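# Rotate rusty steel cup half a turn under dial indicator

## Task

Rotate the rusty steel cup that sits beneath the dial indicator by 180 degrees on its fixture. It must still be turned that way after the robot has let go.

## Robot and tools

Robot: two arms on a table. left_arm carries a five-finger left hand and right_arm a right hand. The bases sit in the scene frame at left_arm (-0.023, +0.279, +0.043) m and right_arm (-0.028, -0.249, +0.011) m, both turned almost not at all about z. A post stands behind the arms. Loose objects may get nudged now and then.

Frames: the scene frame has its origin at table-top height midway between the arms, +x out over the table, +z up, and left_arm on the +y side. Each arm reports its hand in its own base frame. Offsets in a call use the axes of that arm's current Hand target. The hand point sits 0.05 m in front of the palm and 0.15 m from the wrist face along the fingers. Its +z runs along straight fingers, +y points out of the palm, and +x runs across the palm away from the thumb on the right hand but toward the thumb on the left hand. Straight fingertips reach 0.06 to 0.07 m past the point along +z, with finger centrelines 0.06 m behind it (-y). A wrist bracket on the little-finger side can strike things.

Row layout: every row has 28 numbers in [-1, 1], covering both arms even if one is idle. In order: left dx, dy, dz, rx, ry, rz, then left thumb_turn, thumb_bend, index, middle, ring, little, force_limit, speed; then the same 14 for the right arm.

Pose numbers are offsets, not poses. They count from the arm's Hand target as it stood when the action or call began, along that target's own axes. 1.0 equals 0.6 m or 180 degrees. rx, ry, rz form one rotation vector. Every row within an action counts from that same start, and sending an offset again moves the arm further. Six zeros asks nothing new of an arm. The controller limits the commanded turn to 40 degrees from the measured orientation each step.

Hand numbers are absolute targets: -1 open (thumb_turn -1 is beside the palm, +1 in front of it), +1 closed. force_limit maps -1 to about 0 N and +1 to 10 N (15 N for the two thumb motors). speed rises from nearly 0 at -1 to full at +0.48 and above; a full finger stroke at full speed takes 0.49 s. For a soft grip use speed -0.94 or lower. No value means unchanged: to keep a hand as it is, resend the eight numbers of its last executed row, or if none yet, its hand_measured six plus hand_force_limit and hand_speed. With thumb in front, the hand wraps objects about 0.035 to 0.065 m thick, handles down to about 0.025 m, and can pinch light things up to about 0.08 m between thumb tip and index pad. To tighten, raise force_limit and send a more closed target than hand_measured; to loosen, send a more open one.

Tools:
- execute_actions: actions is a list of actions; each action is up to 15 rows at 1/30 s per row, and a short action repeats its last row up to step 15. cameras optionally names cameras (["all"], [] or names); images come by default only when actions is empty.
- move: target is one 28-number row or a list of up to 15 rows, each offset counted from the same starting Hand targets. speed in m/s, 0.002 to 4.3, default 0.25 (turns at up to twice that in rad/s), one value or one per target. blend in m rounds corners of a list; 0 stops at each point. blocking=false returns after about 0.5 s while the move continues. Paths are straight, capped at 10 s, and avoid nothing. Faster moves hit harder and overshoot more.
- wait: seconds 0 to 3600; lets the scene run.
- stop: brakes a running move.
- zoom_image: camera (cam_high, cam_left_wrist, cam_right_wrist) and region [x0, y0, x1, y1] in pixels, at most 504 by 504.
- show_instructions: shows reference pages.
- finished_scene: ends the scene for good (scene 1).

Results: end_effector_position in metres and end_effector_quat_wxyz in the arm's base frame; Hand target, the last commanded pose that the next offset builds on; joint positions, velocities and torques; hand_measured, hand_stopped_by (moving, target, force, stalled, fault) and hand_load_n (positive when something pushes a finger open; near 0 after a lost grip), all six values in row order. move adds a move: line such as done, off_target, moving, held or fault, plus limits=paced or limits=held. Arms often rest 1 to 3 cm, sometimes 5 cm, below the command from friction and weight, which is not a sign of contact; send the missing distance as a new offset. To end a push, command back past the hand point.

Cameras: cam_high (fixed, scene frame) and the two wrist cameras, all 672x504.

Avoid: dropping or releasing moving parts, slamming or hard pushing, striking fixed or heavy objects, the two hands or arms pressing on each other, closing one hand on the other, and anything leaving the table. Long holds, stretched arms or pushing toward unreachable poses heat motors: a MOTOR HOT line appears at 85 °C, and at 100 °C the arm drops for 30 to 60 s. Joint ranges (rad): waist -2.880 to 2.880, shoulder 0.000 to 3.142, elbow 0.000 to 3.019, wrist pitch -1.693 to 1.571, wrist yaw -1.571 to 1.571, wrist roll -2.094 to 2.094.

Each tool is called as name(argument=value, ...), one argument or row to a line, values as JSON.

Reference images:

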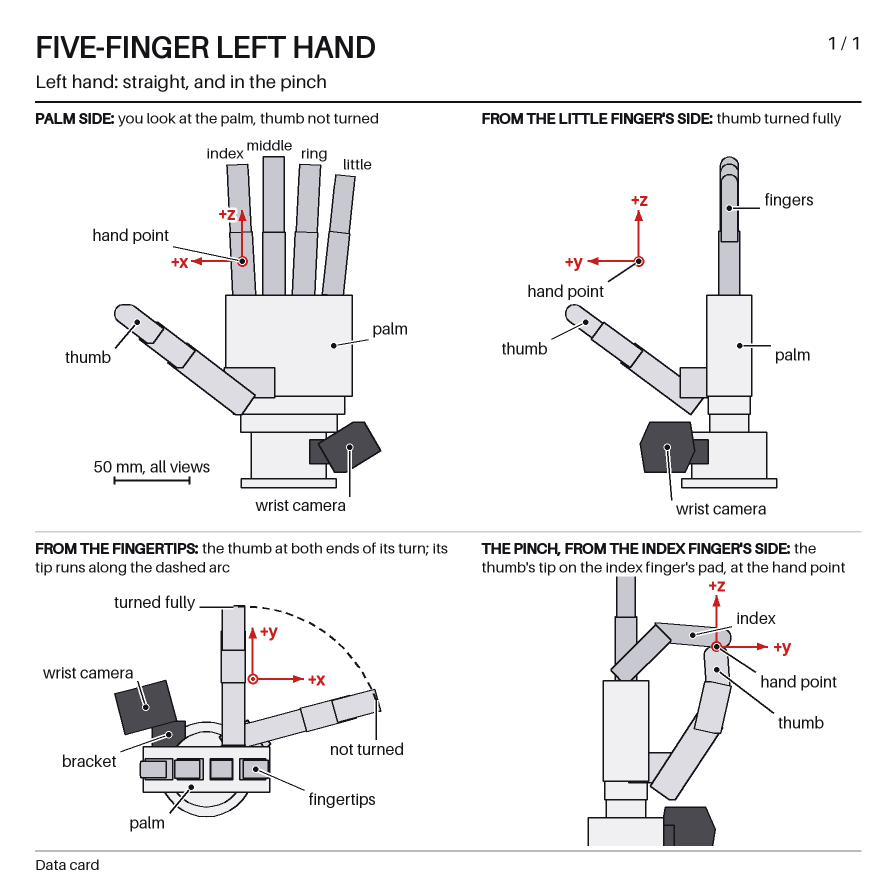

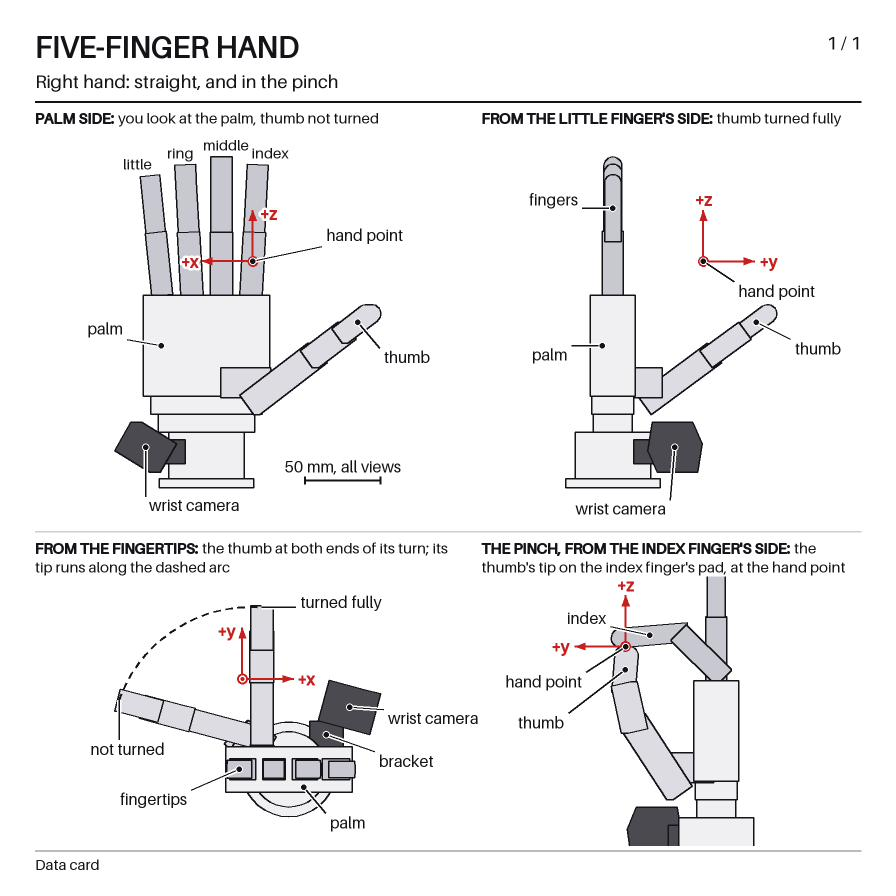

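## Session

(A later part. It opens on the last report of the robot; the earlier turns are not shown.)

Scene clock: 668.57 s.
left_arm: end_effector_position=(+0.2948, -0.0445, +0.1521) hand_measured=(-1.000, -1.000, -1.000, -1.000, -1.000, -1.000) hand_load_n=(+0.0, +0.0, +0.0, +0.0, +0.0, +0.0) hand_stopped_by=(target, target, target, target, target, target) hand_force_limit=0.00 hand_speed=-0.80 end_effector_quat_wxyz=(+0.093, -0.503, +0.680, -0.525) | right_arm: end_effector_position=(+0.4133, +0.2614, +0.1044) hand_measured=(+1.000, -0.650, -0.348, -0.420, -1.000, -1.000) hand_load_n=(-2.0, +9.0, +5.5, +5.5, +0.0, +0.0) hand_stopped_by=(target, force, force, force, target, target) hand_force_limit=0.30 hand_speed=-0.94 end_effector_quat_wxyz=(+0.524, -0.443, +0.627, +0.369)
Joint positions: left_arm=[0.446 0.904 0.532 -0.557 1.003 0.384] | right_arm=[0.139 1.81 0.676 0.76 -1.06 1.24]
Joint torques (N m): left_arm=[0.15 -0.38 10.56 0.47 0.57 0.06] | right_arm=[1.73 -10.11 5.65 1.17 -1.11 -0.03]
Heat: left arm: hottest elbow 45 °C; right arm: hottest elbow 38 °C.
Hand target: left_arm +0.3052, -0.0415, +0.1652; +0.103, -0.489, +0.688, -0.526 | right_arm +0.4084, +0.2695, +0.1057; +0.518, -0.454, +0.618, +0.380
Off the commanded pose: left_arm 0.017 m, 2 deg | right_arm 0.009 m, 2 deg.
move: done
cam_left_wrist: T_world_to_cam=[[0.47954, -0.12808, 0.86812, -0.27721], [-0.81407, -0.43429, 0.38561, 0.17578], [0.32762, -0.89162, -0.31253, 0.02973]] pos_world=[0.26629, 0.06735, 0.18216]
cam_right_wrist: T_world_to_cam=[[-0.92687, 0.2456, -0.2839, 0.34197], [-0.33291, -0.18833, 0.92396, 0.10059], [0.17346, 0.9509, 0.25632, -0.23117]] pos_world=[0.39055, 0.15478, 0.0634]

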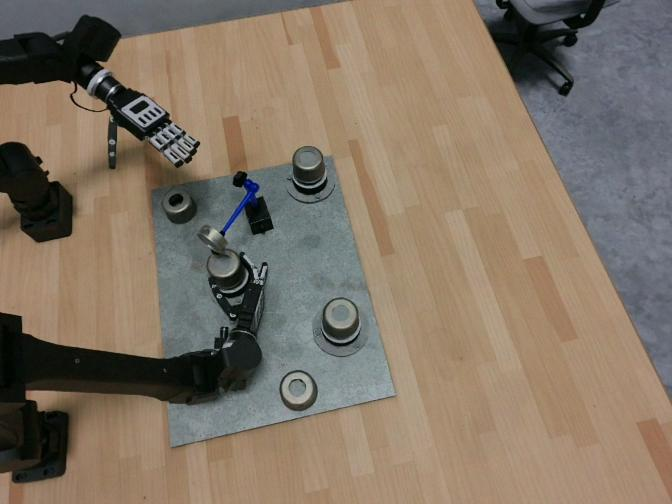

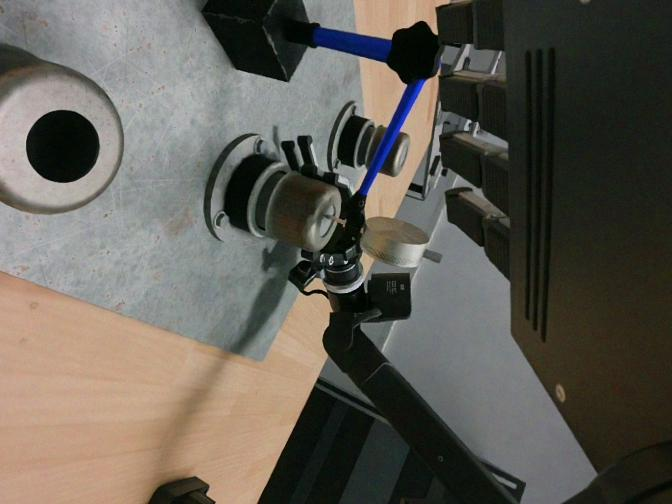

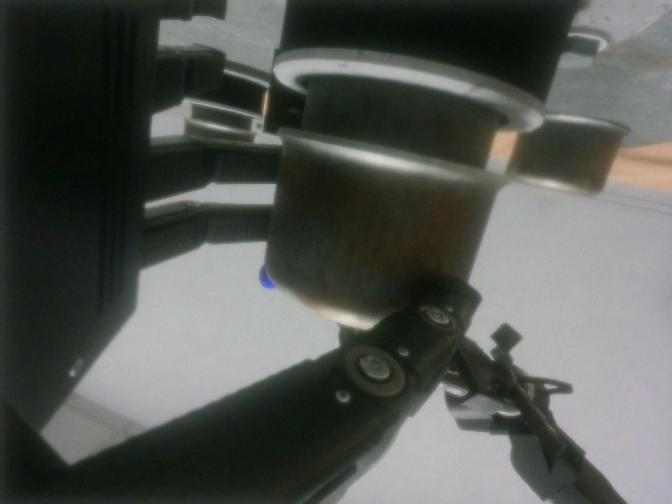

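move(
  target=[0,0,0,0,0,0,-1,-1,-1,-1,-1,-1,0,-0.8,-0.002,-0.0105,0.0033,-0.0821,0,-0.0145,1,0.0,0.0,-0.05,-1,-1,0.3,-0.94],
  cameras=["all"],
  speed=0.12,
)

zoom_image(
  camera="cam_right_wrist",
  region=[220, 50, 500, 330],
)

zoom_image(
  camera="cam_left_wrist",
  region=[250, 150, 360, 270],
)

Scene clock: 682.03 s.
left_arm: end_effector_position=(+0.2948, -0.0445, +0.1521) hand_measured=(-1.000, -1.000, -1.000, -1.000, -1.000, -1.000) hand_load_n=(+0.0, +0.0, +0.0, +0.0, +0.0, +0.0) hand_stopped_by=(target, target, target, target, target, target) hand_force_limit=0.00 hand_speed=-0.80 end_effector_quat_wxyz=(+0.093, -0.503, +0.680, -0.525) | right_arm: end_effector_position=(+0.4201, +0.2623, +0.1089) hand_measured=(+1.000, -0.648, -0.348, -0.420, -1.000, -1.000) hand_load_n=(+0.0, +1.0, +1.5, +2.5, +0.5, +0.0) hand_stopped_by=(target, force, force, force, target, target) hand_force_limit=0.30 hand_speed=-0.94 end_effector_quat_wxyz=(-0.468, +0.519, -0.564, -0.440)
Joint positions: left_arm=[0.446 0.904 0.532 -0.557 1.003 0.384] | right_arm=[0.133 1.861 0.899 0.246 -1.301 0.884]
Joint torques (N m): left_arm=[-0.03 -0.32 10.62 0.49 0.6 0.06] | right_arm=[2.08 -11.46 6.31 0.64 -0.94 -0.24]
Heat: left arm: hottest elbow 45 °C; right arm: hottest elbow 38 °C.
Hand target: left_arm +0.3052, -0.0415, +0.1652; +0.103, -0.489, +0.688, -0.526 | right_arm +0.4150, +0.2696, +0.1065; -0.464, +0.531, -0.553, -0.444
Off the commanded pose: left_arm 0.017 m, 2 deg | right_arm 0.009 m, 2 deg.
move: done
cam_left_wrist: T_world_to_cam=[[0.47954, -0.12808, 0.86812, -0.27721], [-0.81407, -0.43429, 0.38561, 0.17578], [0.32762, -0.89162, -0.31253, 0.02973]] pos_world=[0.26629, 0.06735, 0.18216]
cam_right_wrist: T_world_to_cam=[[-0.96198, -0.00653, -0.27306, 0.429], [-0.26088, -0.27414, 0.92563, 0.09102], [-0.0809, 0.96167, 0.26201, -0.13093]] pos_world=[0.42584, 0.15367, 0.0672]

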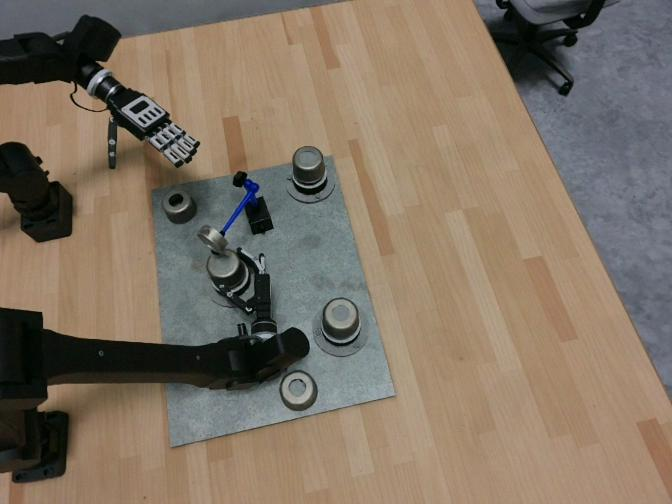

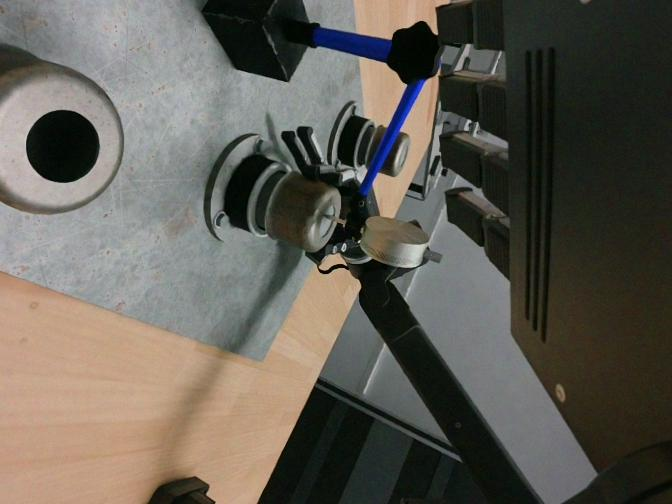

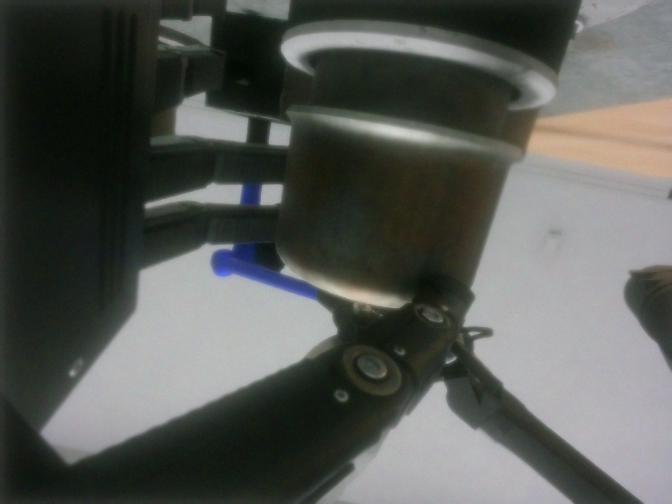

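Scaled by 1.800 from the camera's image (finer frame: 960x720).

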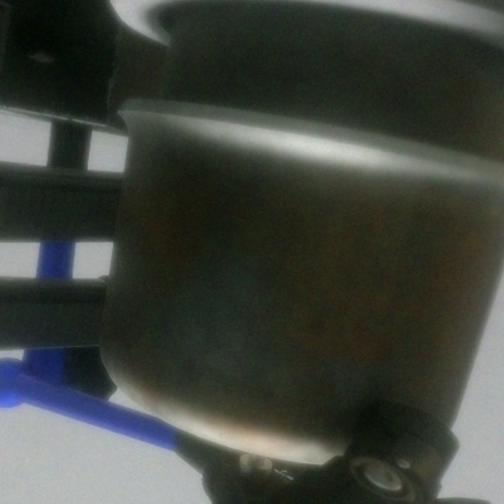

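Scaled by 4.200 from the camera's image (finer frame: 960x720).

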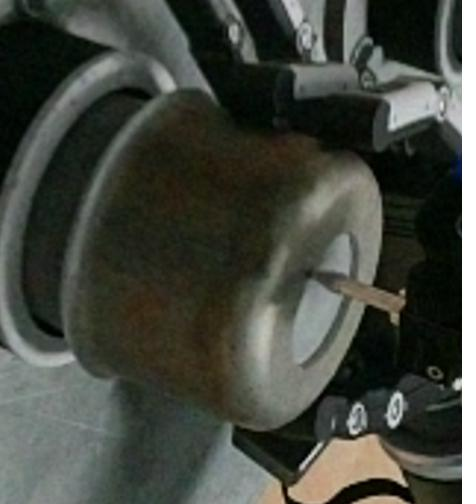

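execute_actions(
  actions=[
    [[0,0,0,0,0,0,-1,-1,-1,-1,-1,-1,0,-0.8,0,0,0,0,0,0,1,-1,-1,-1,-1,-1,0.3,-0.6]],
  ],
  cameras=["cam_right_wrist","cam_high"],
)

zoom_image(
  camera="cam_right_wrist",
  region=[220, 50, 540, 330],
)

Scene clock: 718.93 s.
left_arm: end_effector_position=(+0.2948, -0.0445, +0.1521) hand_measured=(-1.000, -1.000, -1.000, -1.000, -1.000, -1.000) hand_load_n=(+0.0, +0.0, +0.0, +0.0, +0.0, +0.0) hand_stopped_by=(target, target, target, target, target, target) hand_force_limit=0.00 hand_speed=-0.80 end_effector_quat_wxyz=(+0.093, -0.503, +0.680, -0.525) | right_arm: end_effector_position=(+0.4139, +0.2670, +0.1077) hand_measured=(+1.000, -1.000, -1.000, -1.000, -1.000, -1.000) hand_load_n=(+0.0, +0.0, +0.0, +0.0, +0.0, +0.0) hand_stopped_by=(target, target, target, target, target, target) hand_force_limit=0.30 hand_speed=-0.60 end_effector_quat_wxyz=(-0.464, +0.525, -0.558, -0.445)
Joint positions: left_arm=[0.446 0.904 0.532 -0.557 1.003 0.384] | right_arm=[0.145 1.861 0.9 0.223 -1.309 0.859]
Joint torques (N m): left_arm=[-0.03 -0.62 10.59 0.49 0.57 0.06] | right_arm=[1.08 -11.75 6.54 0.85 -0.64 -0.12]
Heat: left arm: hottest elbow 45 °C; right arm: hottest elbow 38 °C.
Hand target: left_arm +0.3052, -0.0415, +0.1652; +0.103, -0.489, +0.688, -0.526 | right_arm +0.4151, +0.2696, +0.1065; -0.464, +0.531, -0.553, -0.444
Off the commanded pose: left_arm 0.017 m, 2 deg | right_arm 0.003 m, 1 deg.
cam_right_wrist: T_world_to_cam=[[-0.96112, -0.02821, -0.27469, 0.42836], [-0.25616, -0.28041, 0.92507, 0.09152], [-0.10312, 0.95947, 0.26228, -0.1258]] pos_world=[0.42217, 0.15845, 0.06599]
Images, in order (width x height): cam_high 672x504, cam_right_wrist 672x504.

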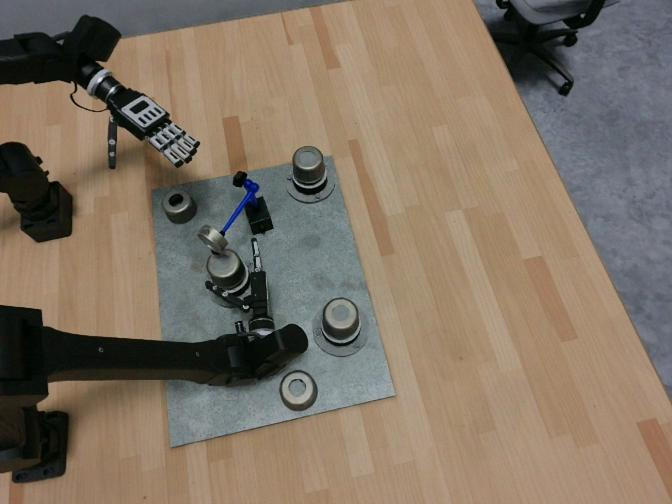

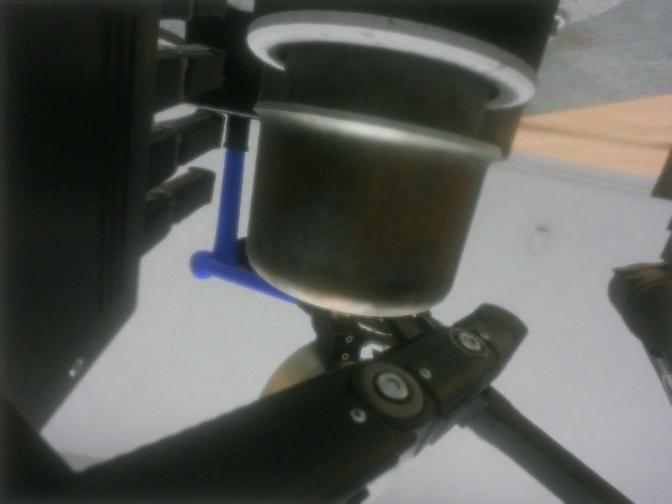

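Scaled by 1.575 from the camera's image (finer frame: 960x720).

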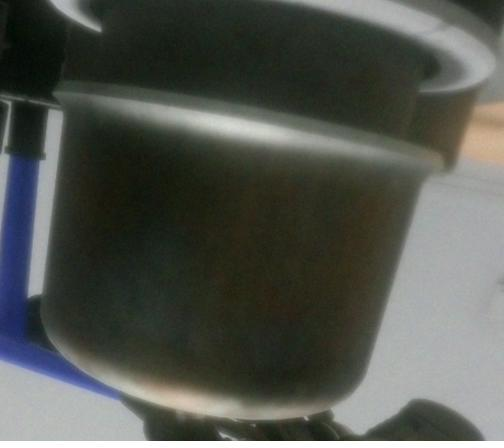

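move(
  target=[
    [0,0,0,0,0,0,-1,-1,-1,-1,-1,-1,0,-0.8,0.0078,0.0003,-0.0592,0,0,0,1,-1,-1,-1,-1,-1,0.3,-0.6],
    [0,0,0,0,0,0,-1,-1,-1,-1,-1,-1,0,-0.8,0.0078,0.0328,-0.0583,0.1368,0,0.0241,1,-1,-1,-1,-1,-1,0.3,-0.6],
    [0,0,0,0,0,0,-1,-1,-1,-1,-1,-1,0,-0.8,0.0055,0.0612,-0.0462,0.2599,0,0.0458,1,-1,-1,-1,-1,-1,0.3,-0.6],
    [0,0,0,0,0,0,-1,-1,-1,-1,-1,-1,0,-0.8,0.0017,0.0823,-0.0238,0.383,0,0.0675,1,-1,-1,-1,-1,-1,0.3,-0.6],
    [0,0,0,0,0,0,-1,-1,-1,-1,-1,-1,0,-0.8,-0.0035,0.0932,0.0045,0.5061,0,0.0892,1,-1,-1,-1,-1,-1,0.3,-0.6],
  ],
  cameras=["all"],
  speed=0.2,
  blend=0.008,
)

zoom_image(
  camera="cam_right_wrist",
  region=[220, 50, 500, 330],
)

zoom_image(
  camera="cam_high",
  region=[150, 210, 290, 330],
)

Scene clock: 734.20 s.
left_arm: end_effector_position=(+0.2948, -0.0445, +0.1521) hand_measured=(-1.000, -1.000, -1.000, -1.000, -1.000, -1.000) hand_load_n=(-0.5, +0.0, -0.5, +0.0, +0.0, +0.0) hand_stopped_by=(target, target, target, target, target, target) hand_force_limit=0.00 hand_speed=-0.80 end_effector_quat_wxyz=(+0.093, -0.503, +0.680, -0.525) | right_arm: end_effector_position=(+0.3566, +0.2678, +0.0989) hand_measured=(+1.000, -1.000, -1.000, -1.000, -1.000, -1.000) hand_load_n=(+0.0, +0.0, +0.0, +0.0, +0.0, +0.0) hand_stopped_by=(target, target, target, target, target, target) hand_force_limit=0.30 hand_speed=-0.60 end_effector_quat_wxyz=(+0.638, +0.023, +0.769, -0.040)
Joint positions: left_arm=[0.446 0.904 0.532 -0.557 1.003 0.384] | right_arm=[0.967 1.636 0.303 0.969 1.031 1.853]
Joint torques (N m): left_arm=[-0.03 -0.73 10.55 0.51 0.58 0.06] | right_arm=[1.03 -7.18 4.67 1.35 0.32 0.12]
Heat: left arm: hottest elbow 45 °C; right arm: hottest elbow 38 °C.
Hand target: left_arm +0.3052, -0.0415, +0.1652; +0.103, -0.489, +0.688, -0.526 | right_arm +0.3594, +0.2749, +0.1082; +0.643, +0.033, +0.765, -0.028
Off the commanded pose: left_arm 0.017 m, 2 deg | right_arm 0.012 m, 2 deg.
move: off_target (right_arm)
cam_left_wrist: T_world_to_cam=[[0.47954, -0.12808, 0.86812, -0.27721], [-0.81407, -0.43429, 0.38561, 0.17578], [0.32762, -0.89162, -0.31253, 0.02973]] pos_world=[0.26629, 0.06735, 0.18216]
cam_right_wrist: T_world_to_cam=[[0.00141, 0.94952, -0.31372, -0.23034], [-0.25969, 0.3033, 0.91683, -0.06901], [0.96569, 0.08017, 0.24701, -0.27437]] pos_world=[0.24736, 0.26164, 0.05878]

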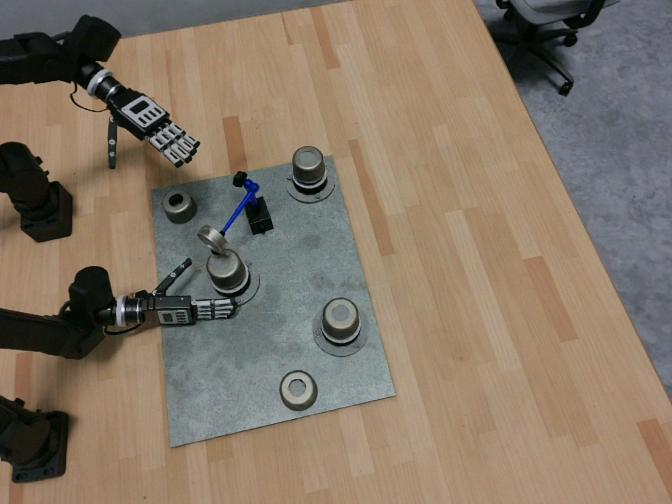

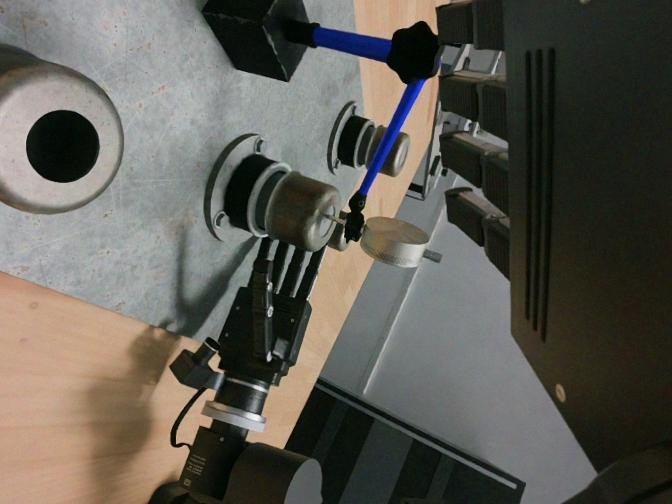

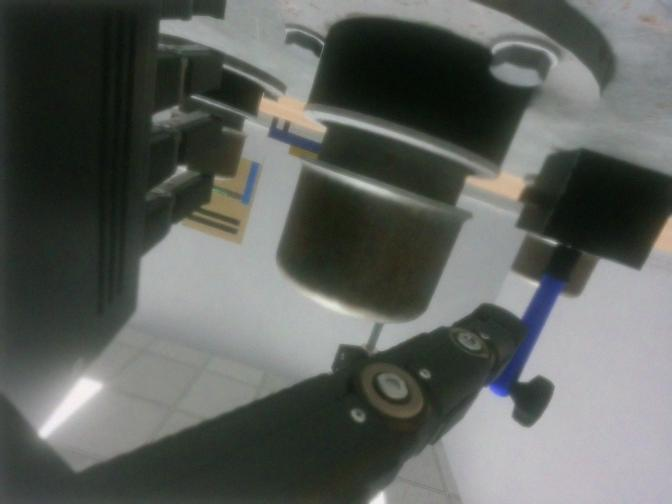

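Scaled by 1.800 from the camera's image (finer frame: 960x720).

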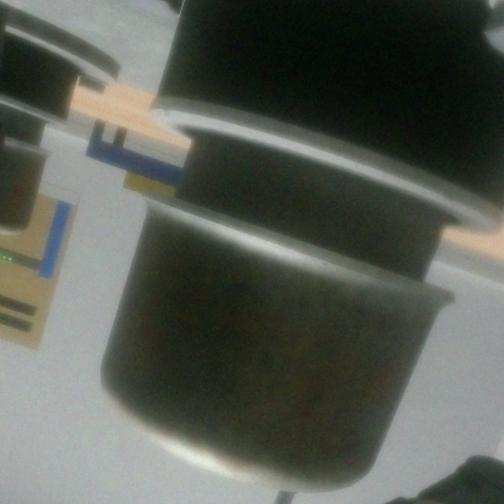

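Scaled by 3.600 from the camera's image (finer frame: 960x720).

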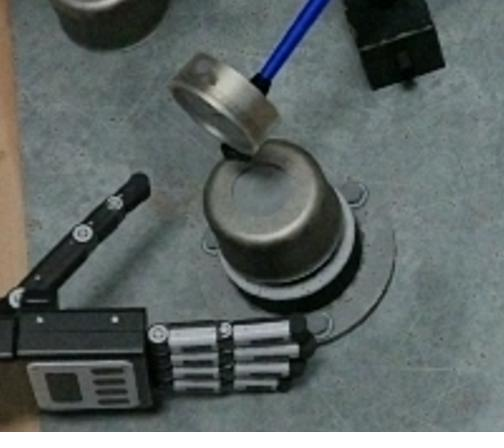

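move(
  target=[0,0,0,0,0,0,-1,-1,-1,-1,-1,-1,0,-0.8,-0.0113,0,0.064,0,0,0,1,-1,-1,-1,-1,-1,0.3,-0.6],
  cameras=["all"],
  speed=0.08,
)

zoom_image(
  camera="cam_right_wrist",
  region=[220, 50, 500, 330],
)

zoom_image(
  camera="cam_high",
  region=[150, 210, 290, 330],
)

Scene clock: 746.77 s.
left_arm: end_effector_position=(+0.2948, -0.0445, +0.1521) hand_measured=(-1.000, -1.000, -1.000, -1.000, -1.000, -1.000) hand_load_n=(-0.5, +0.0, +0.0, +0.0, +0.0, +0.0) hand_stopped_by=(target, target, target, target, target, target) hand_force_limit=0.00 hand_speed=-0.80 end_effector_quat_wxyz=(+0.093, -0.503, +0.680, -0.525) | right_arm: end_effector_position=(+0.3922, +0.2670, +0.1047) hand_measured=(+1.000, -1.000, -1.000, -1.000, -1.000, -1.000) hand_load_n=(-0.5, +0.0, +0.0, +0.0, +0.0, +0.0) hand_stopped_by=(target, target, target, target, target, target) hand_force_limit=0.30 hand_speed=-0.60 end_effector_quat_wxyz=(+0.638, +0.031, +0.769, -0.029)
Joint positions: left_arm=[0.446 0.904 0.532 -0.557 1.003 0.384] | right_arm=[0.866 1.658 0.356 0.987 0.929 1.82]
Joint torques (N m): left_arm=[-0.03 -0.5 10.55 0.54 0.59 0.05] | right_arm=[0.38 -6.07 5.07 2.44 0.1 -0.11]
Heat: left arm: hottest elbow 45 °C; right arm: hottest elbow 38 °C.
Hand target: left_arm +0.3052, -0.0415, +0.1652; +0.103, -0.489, +0.688, -0.526 | right_arm +0.3983, +0.2716, +0.1082; +0.643, +0.033, +0.765, -0.028
Off the commanded pose: left_arm 0.017 m, 2 deg | right_arm 0.008 m, 1 deg.
move: done
cam_left_wrist: T_world_to_cam=[[0.47954, -0.12808, 0.86812, -0.27721], [-0.81407, -0.43429, 0.38561, 0.17578], [0.32762, -0.89162, -0.31253, 0.02973]] pos_world=[0.26629, 0.06735, 0.18216]
cam_right_wrist: T_world_to_cam=[[0.00093, 0.95786, -0.28724, -0.23262], [-0.2604, 0.27756, 0.92475, -0.05846], [0.9655, 0.07394, 0.24968, -0.30862]] pos_world=[0.28296, 0.26186, 0.0643]

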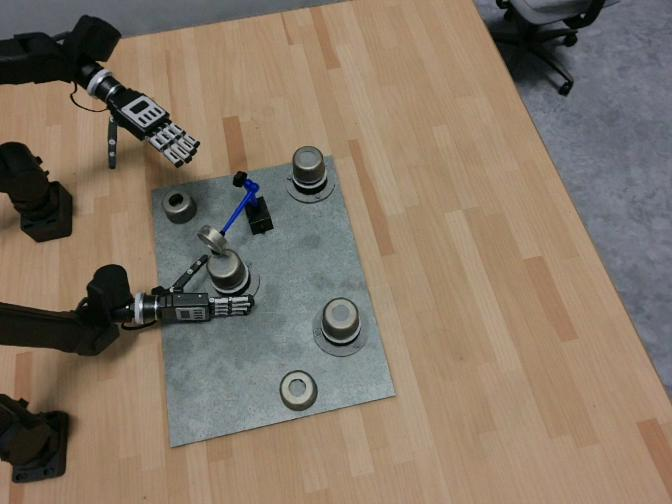

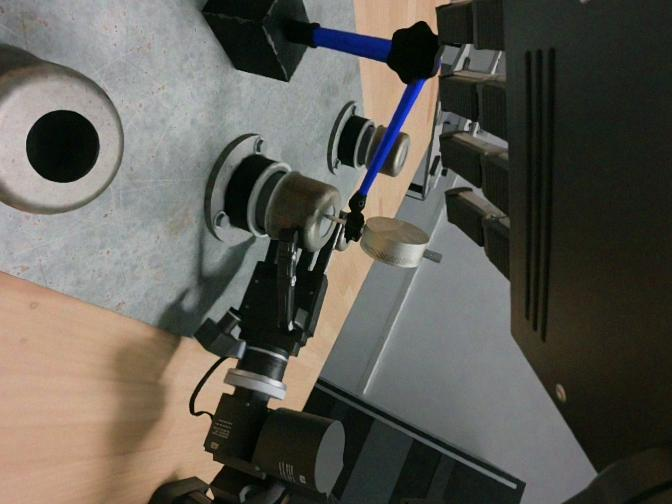

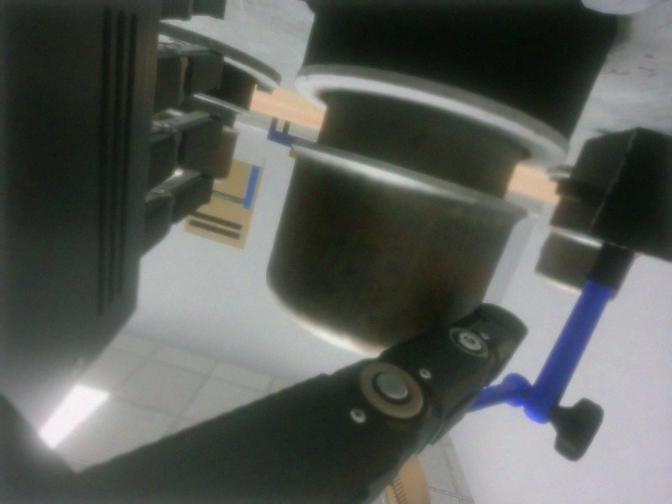

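Scaled by 1.800 from the camera's image (finer frame: 960x720).

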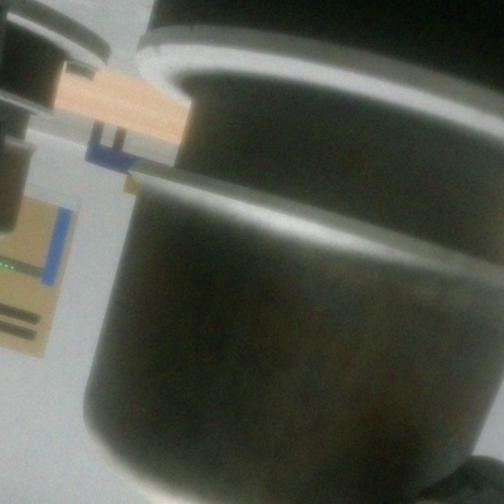

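Scaled by 3.600 from the camera's image (finer frame: 960x720).

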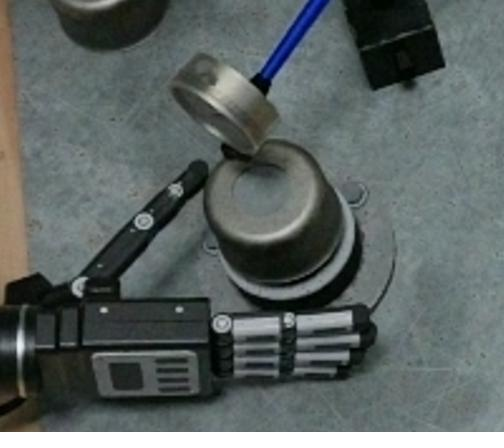

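execute_actions(
  actions=[
    [[0,0,0,0,0,0,-1,-1,-1,-1,-1,-1,0,-0.8,0,0,0,0,0,0,1,0.1,0.1,0.1,-1,-1,0.4,-0.92]],
  ],
)

wait(
  seconds=4,
  cameras=["all"],
)

zoom_image(
  camera="cam_right_wrist",
  region=[220, 50, 500, 330],
)

zoom_image(
  camera="cam_high",
  region=[150, 210, 290, 330],
)

Scene clock: 761.53 s.
left_arm: end_effector_position=(+0.2948, -0.0445, +0.1521) hand_measured=(-1.000, -1.000, -1.000, -1.000, -1.000, -1.000) hand_load_n=(-0.5, +0.0, +0.0, +0.0, +0.0, +0.0) hand_stopped_by=(target, target, target, target, target, target) hand_force_limit=0.00 hand_speed=-0.80 end_effector_quat_wxyz=(+0.093, -0.503, +0.680, -0.525) | right_arm: end_effector_position=(+0.3912, +0.2698, +0.1053) hand_measured=(+1.000, -0.684, -0.322, -0.396, -1.000, -1.000) hand_load_n=(-1.0, +13.0, +7.5, +3.5, +0.0, +0.0) hand_stopped_by=(target, force, force, force, target, target) hand_force_limit=0.40 hand_speed=-0.92 end_effector_quat_wxyz=(+0.638, +0.026, +0.769, -0.027)
Joint positions: left_arm=[0.446 0.904 0.532 -0.557 1.003 0.384] | right_arm=[0.868 1.658 0.356 0.994 0.922 1.811]
Joint torques (N m): left_arm=[-0.09 -0.44 10.55 0.51 0.59 0.06] | right_arm=[0.21 -6.07 5.09 2.24 0.36 -0.02]
Heat: left arm: hottest elbow 45 °C; right arm: hottest elbow 38 °C.
Hand target: left_arm +0.3052, -0.0415, +0.1652; +0.103, -0.489, +0.688, -0.526 | right_arm +0.3983, +0.2717, +0.1083; +0.643, +0.033, +0.765, -0.028
Off the commanded pose: left_arm 0.017 m, 2 deg | right_arm 0.008 m, 1 deg.

Scene clock: 765.53 s.
left_arm: end_effector_position=(+0.2948, -0.0445, +0.1521) hand_measured=(-1.000, -1.000, -1.000, -1.000, -1.000, -1.000) hand_load_n=(+0.0, +0.0, +0.0, +0.0, +0.0, +0.0) hand_stopped_by=(target, target, target, target, target, target) hand_force_limit=0.00 hand_speed=-0.80 end_effector_quat_wxyz=(+0.093, -0.503, +0.680, -0.525) | right_arm: end_effector_position=(+0.3912, +0.2698, +0.1053) hand_measured=(+1.000, -0.684, -0.322, -0.396, -1.000, -1.000) hand_load_n=(-1.0, +13.0, +7.5, +3.5, +0.0, +0.0) hand_stopped_by=(target, force, force, force, target, target) hand_force_limit=0.40 hand_speed=-0.92 end_effector_quat_wxyz=(+0.638, +0.026, +0.769, -0.027)
Joint positions: left_arm=[0.446 0.904 0.532 -0.557 1.003 0.384] | right_arm=[0.868 1.658 0.356 0.994 0.922 1.811]
Joint torques (N m): left_arm=[-0.03 -0.38 10.65 0.55 0.58 0.06] | right_arm=[0.03 -6.12 5.07 2.19 0.36 -0.02]
Heat: left arm: hottest elbow 45 °C; right arm: hottest elbow 38 °C.
Hand target: left_arm +0.3052, -0.0415, +0.1652; +0.103, -0.489, +0.688, -0.526 | right_arm +0.3983, +0.2717, +0.1083; +0.643, +0.033, +0.765, -0.028
Off the commanded pose: left_arm 0.017 m, 2 deg | right_arm 0.008 m, 1 deg.
wait: 4.00 s; at rest by 0.17 s
cam_left_wrist: T_world_to_cam=[[0.47954, -0.12808, 0.86812, -0.27721], [-0.81407, -0.43429, 0.38561, 0.17578], [0.32762, -0.89162, -0.31253, 0.02973]] pos_world=[0.26629, 0.06735, 0.18216]
cam_right_wrist: T_world_to_cam=[[-0.00899, 0.95696, -0.29009, -0.23068], [-0.26486, 0.27746, 0.92351, -0.05817], [0.96425, 0.08513, 0.25097, -0.31075]] pos_world=[0.28216, 0.26334, 0.0648]

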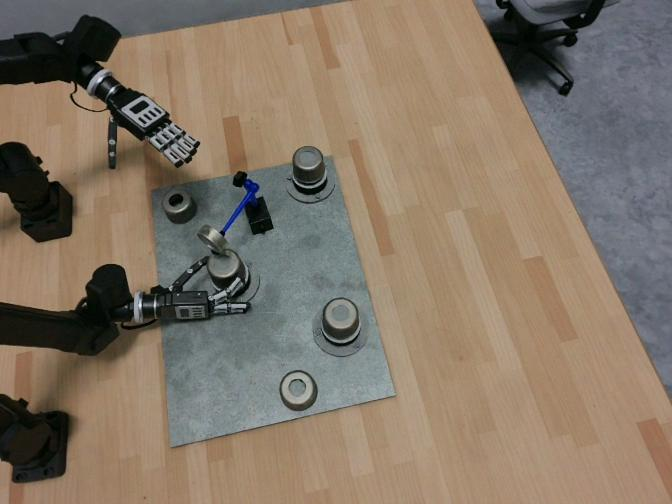

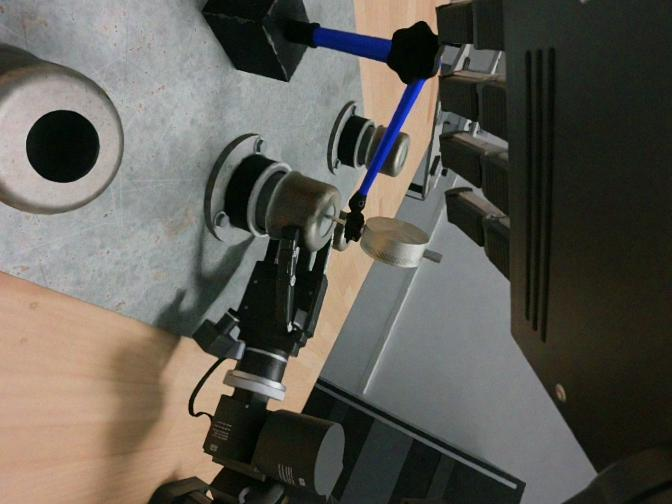

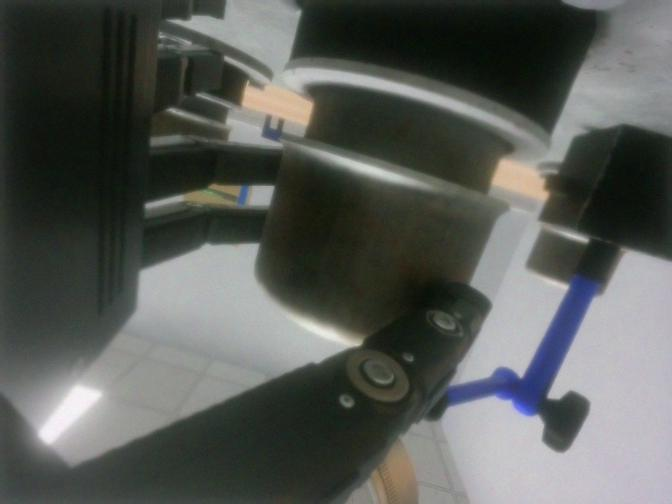

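Scaled by 1.800 from the camera's image (finer frame: 960x720).

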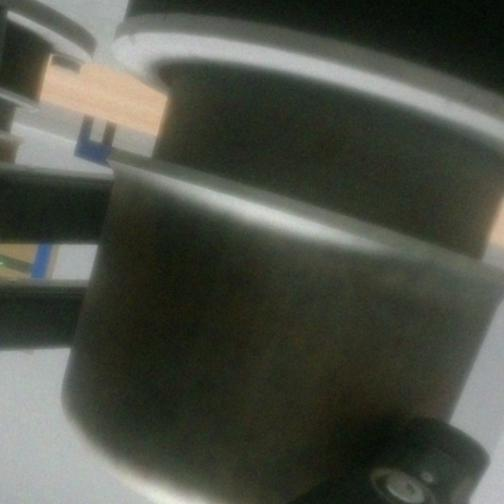

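Scaled by 3.600 from the camera's image (finer frame: 960x720).

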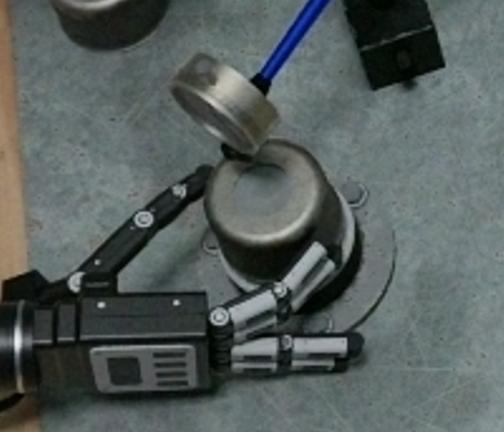

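move(
  target=[
    [0,0,0,0,0,0,-1,-1,-1,-1,-1,-1,0,-0.8,-0.001,-0.0047,0.0053,-0.1094,0,-0.0193,1,0.1,0.1,0.1,-1,-1,0.4,-0.92],
    [0,0,0,0,0,0,-1,-1,-1,-1,-1,-1,0,-0.8,-0.0015,-0.0067,0.0082,-0.2188,0,-0.0386,1,0.1,0.1,0.1,-1,-1,0.4,-0.92],
  ],
  cameras=["all"],
  speed=0.12,
  blend=0.01,
)

zoom_image(
  camera="cam_right_wrist",
  region=[220, 50, 500, 330],
)

Scene clock: 787.20 s.
left_arm: end_effector_position=(+0.2948, -0.0445, +0.1521) hand_measured=(-1.000, -1.000, -1.000, -1.000, -1.000, -1.000) hand_load_n=(+0.0, +0.0, +0.0, +0.0, +0.0, +0.0) hand_stopped_by=(target, target, target, target, target, target) hand_force_limit=0.00 hand_speed=-0.80 end_effector_quat_wxyz=(+0.093, -0.503, +0.680, -0.525) | right_arm: end_effector_position=(+0.4015, +0.2570, +0.1077) hand_measured=(+1.000, -0.684, -0.322, -0.396, -1.000, -1.000) hand_load_n=(-1.0, +4.0, +3.0, +3.0, +0.0, +0.0) hand_stopped_by=(target, force, force, force, target, target) hand_force_limit=0.40 hand_speed=-0.92 end_effector_quat_wxyz=(+0.613, -0.216, +0.737, +0.187)
Joint positions: left_arm=[0.446 0.904 0.532 -0.557 1.003 0.384] | right_arm=[0.353 1.689 0.331 1.173 -0.226 1.54]
Joint torques (N m): left_arm=[0.15 -0.5 10.61 0.51 0.58 0.05] | right_arm=[1.55 -6.48 5.09 1.81 -0.76 -0.11]
Heat: left arm: hottest elbow 46 °C; right arm: hottest elbow 37 °C.
Hand target: left_arm +0.3052, -0.0415, +0.1652; +0.103, -0.489, +0.688, -0.526 | right_arm +0.4028, +0.2672, +0.1082; +0.613, -0.231, +0.730, +0.193
Off the commanded pose: left_arm 0.017 m, 2 deg | right_arm 0.010 m, 2 deg.
move: done
cam_left_wrist: T_world_to_cam=[[0.47954, -0.12808, 0.86812, -0.27721], [-0.81407, -0.43429, 0.38561, 0.17578], [0.32762, -0.89162, -0.31253, 0.02973]] pos_world=[0.26629, 0.06735, 0.18216]
cam_right_wrist: T_world_to_cam=[[-0.59208, 0.75846, -0.27235, 0.06553], [-0.3728, 0.04183, 0.92697, 0.04944], [0.71446, 0.65038, 0.25799, -0.36585]] pos_world=[0.31862, 0.18617, 0.0664]

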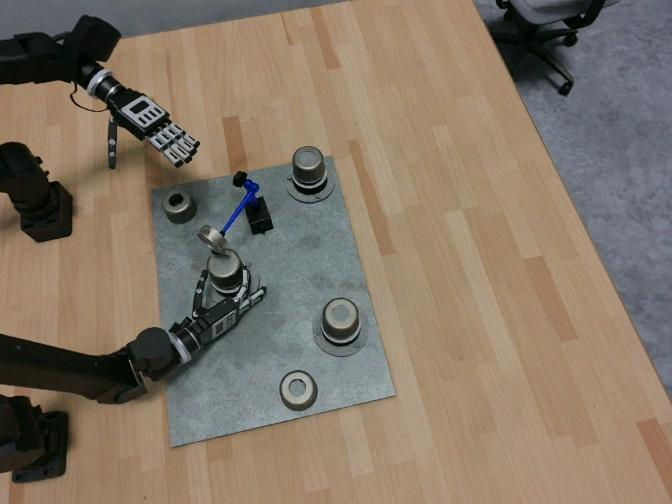

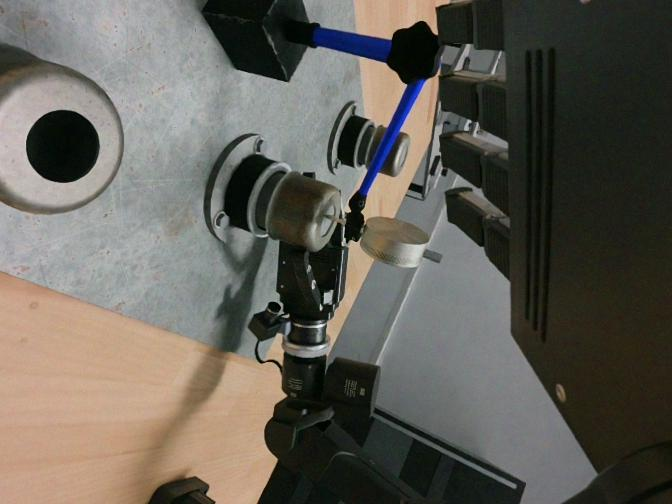

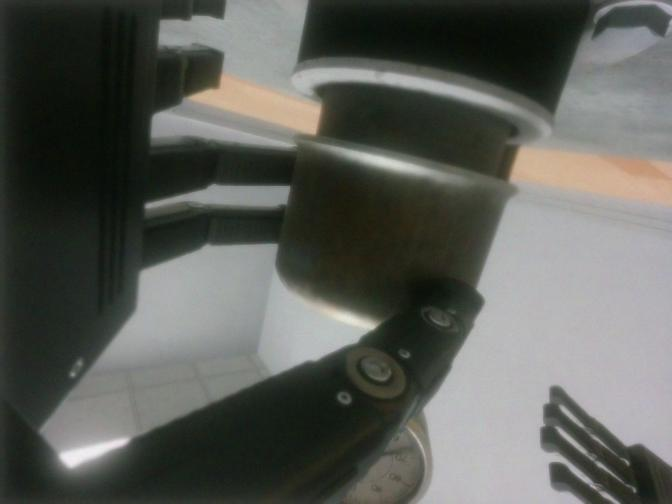

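Scaled by 1.800 from the camera's image (finer frame: 960x720).

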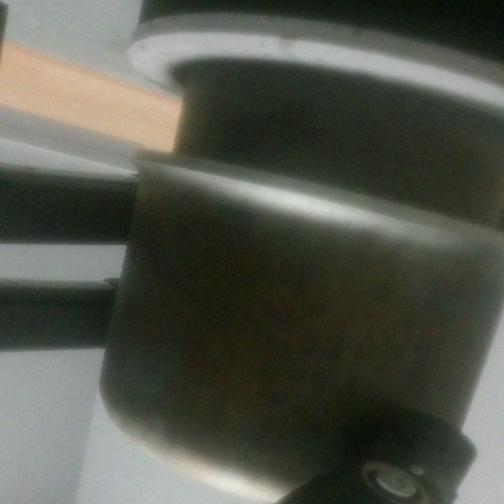

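execute_actions(
  actions=[
    [[0,0,0,0,0,0,-1,-1,-1,-1,-1,-1,0,-0.8,0,0,0,0,0,0,1,0.12,0.12,0.12,-1,-1,0.45,-0.92]],
  ],
  cameras=["cam_left_wrist","cam_right_wrist"],
)

zoom_image(
  camera="cam_right_wrist",
  region=[220, 50, 500, 330],
)

zoom_image(
  camera="cam_left_wrist",
  region=[250, 150, 360, 270],
)

Scene clock: 797.67 s.
left_arm: end_effector_position=(+0.2948, -0.0445, +0.1521) hand_measured=(-1.000, -1.000, -1.000, -1.000, -1.000, -1.000) hand_load_n=(+0.0, +0.0, +0.0, +0.0, +0.0, -0.5) hand_stopped_by=(target, target, target, target, target, target) hand_force_limit=0.00 hand_speed=-0.80 end_effector_quat_wxyz=(+0.093, -0.503, +0.680, -0.525) | right_arm: end_effector_position=(+0.4027, +0.2566, +0.1079) hand_measured=(+1.000, -0.672, -0.288, -0.368, -1.000, -1.000) hand_load_n=(-2.0, +11.5, +7.5, +5.5, +0.0, +0.0) hand_stopped_by=(target, force, force, force, target, target) hand_force_limit=0.45 hand_speed=-0.92 end_effector_quat_wxyz=(+0.614, -0.217, +0.736, +0.185)
Joint positions: left_arm=[0.446 0.904 0.532 -0.557 1.003 0.384] | right_arm=[0.35 1.689 0.334 1.172 -0.226 1.536]
Joint torques (N m): left_arm=[0.09 -0.44 10.56 0.57 0.57 0.06] | right_arm=[1.73 -6.42 4.92 1.83 -0.76 -0.07]
Heat: left arm: hottest elbow 46 °C; right arm: hottest elbow 38 °C.
Hand target: left_arm +0.3052, -0.0415, +0.1652; +0.103, -0.489, +0.688, -0.526 | right_arm +0.4028, +0.2673, +0.1083; +0.613, -0.231, +0.730, +0.193
Off the commanded pose: left_arm 0.017 m, 2 deg | right_arm 0.011 m, 2 deg.
cam_left_wrist: T_world_to_cam=[[0.47954, -0.12808, 0.86812, -0.27721], [-0.81407, -0.43429, 0.38561, 0.17578], [0.32762, -0.89162, -0.31253, 0.02973]] pos_world=[0.26629, 0.06735, 0.18216]
cam_right_wrist: T_world_to_cam=[[-0.59026, 0.75821, -0.27696, 0.06651], [-0.37602, 0.04533, 0.9255, 0.05025], [0.71428, 0.65043, 0.25835, -0.36648]] pos_world=[0.31992, 0.18567, 0.0666]

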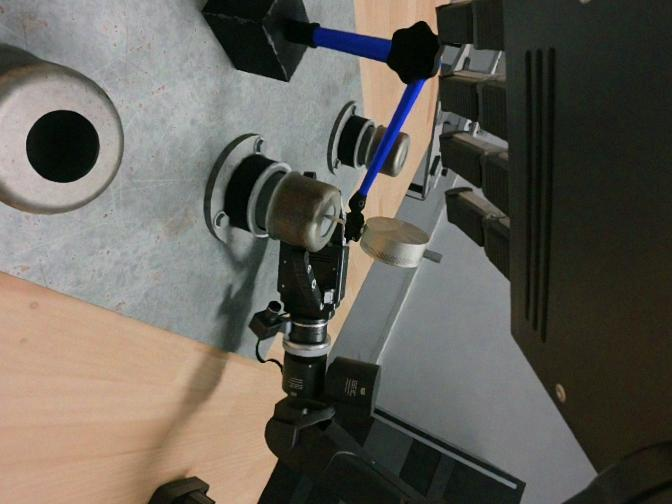

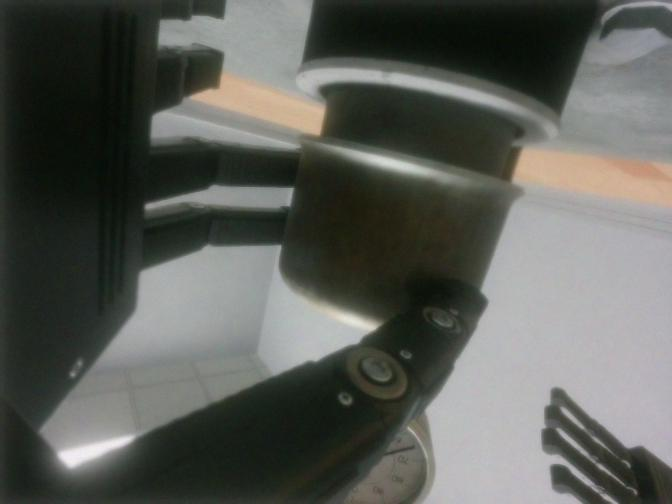

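Scaled by 1.800 from the camera's image (finer frame: 960x720).

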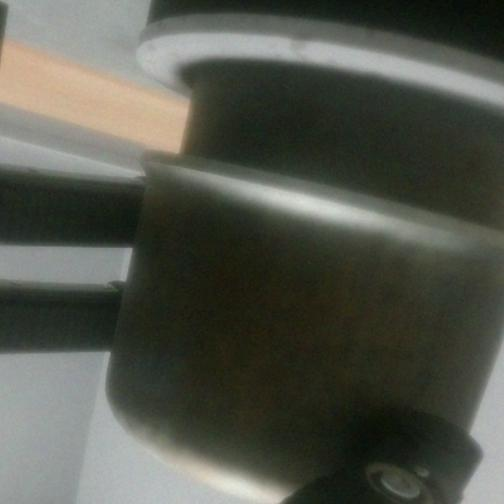

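Scaled by 4.200 from the camera's image (finer frame: 960x720).

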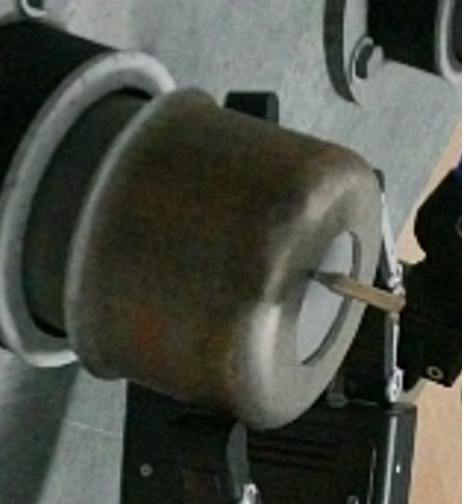

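zoom_image(
  camera="cam_left_wrist",
  region=[262, 165, 332, 255],
)

zoom_image(
  camera="cam_right_wrist",
  region=[270, 120, 530, 330],
)

Scaled by 5.600 from the camera's image (finer frame: 960x720).

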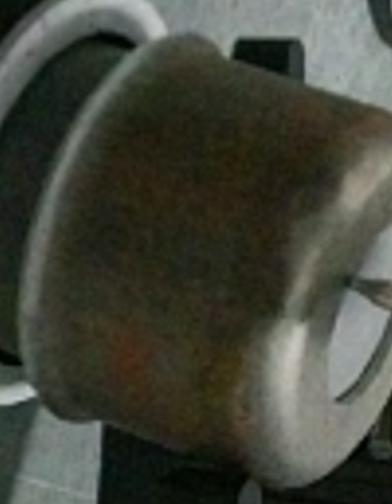

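Scaled by 1.938 from the camera's image (finer frame: 960x720).

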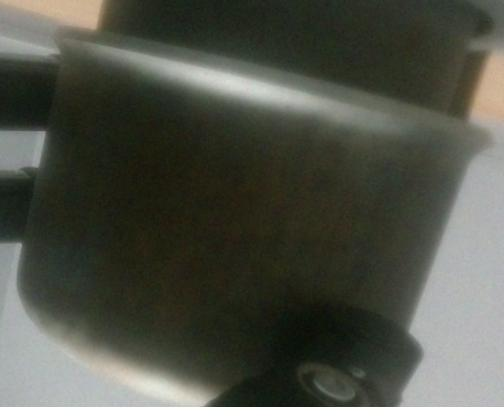

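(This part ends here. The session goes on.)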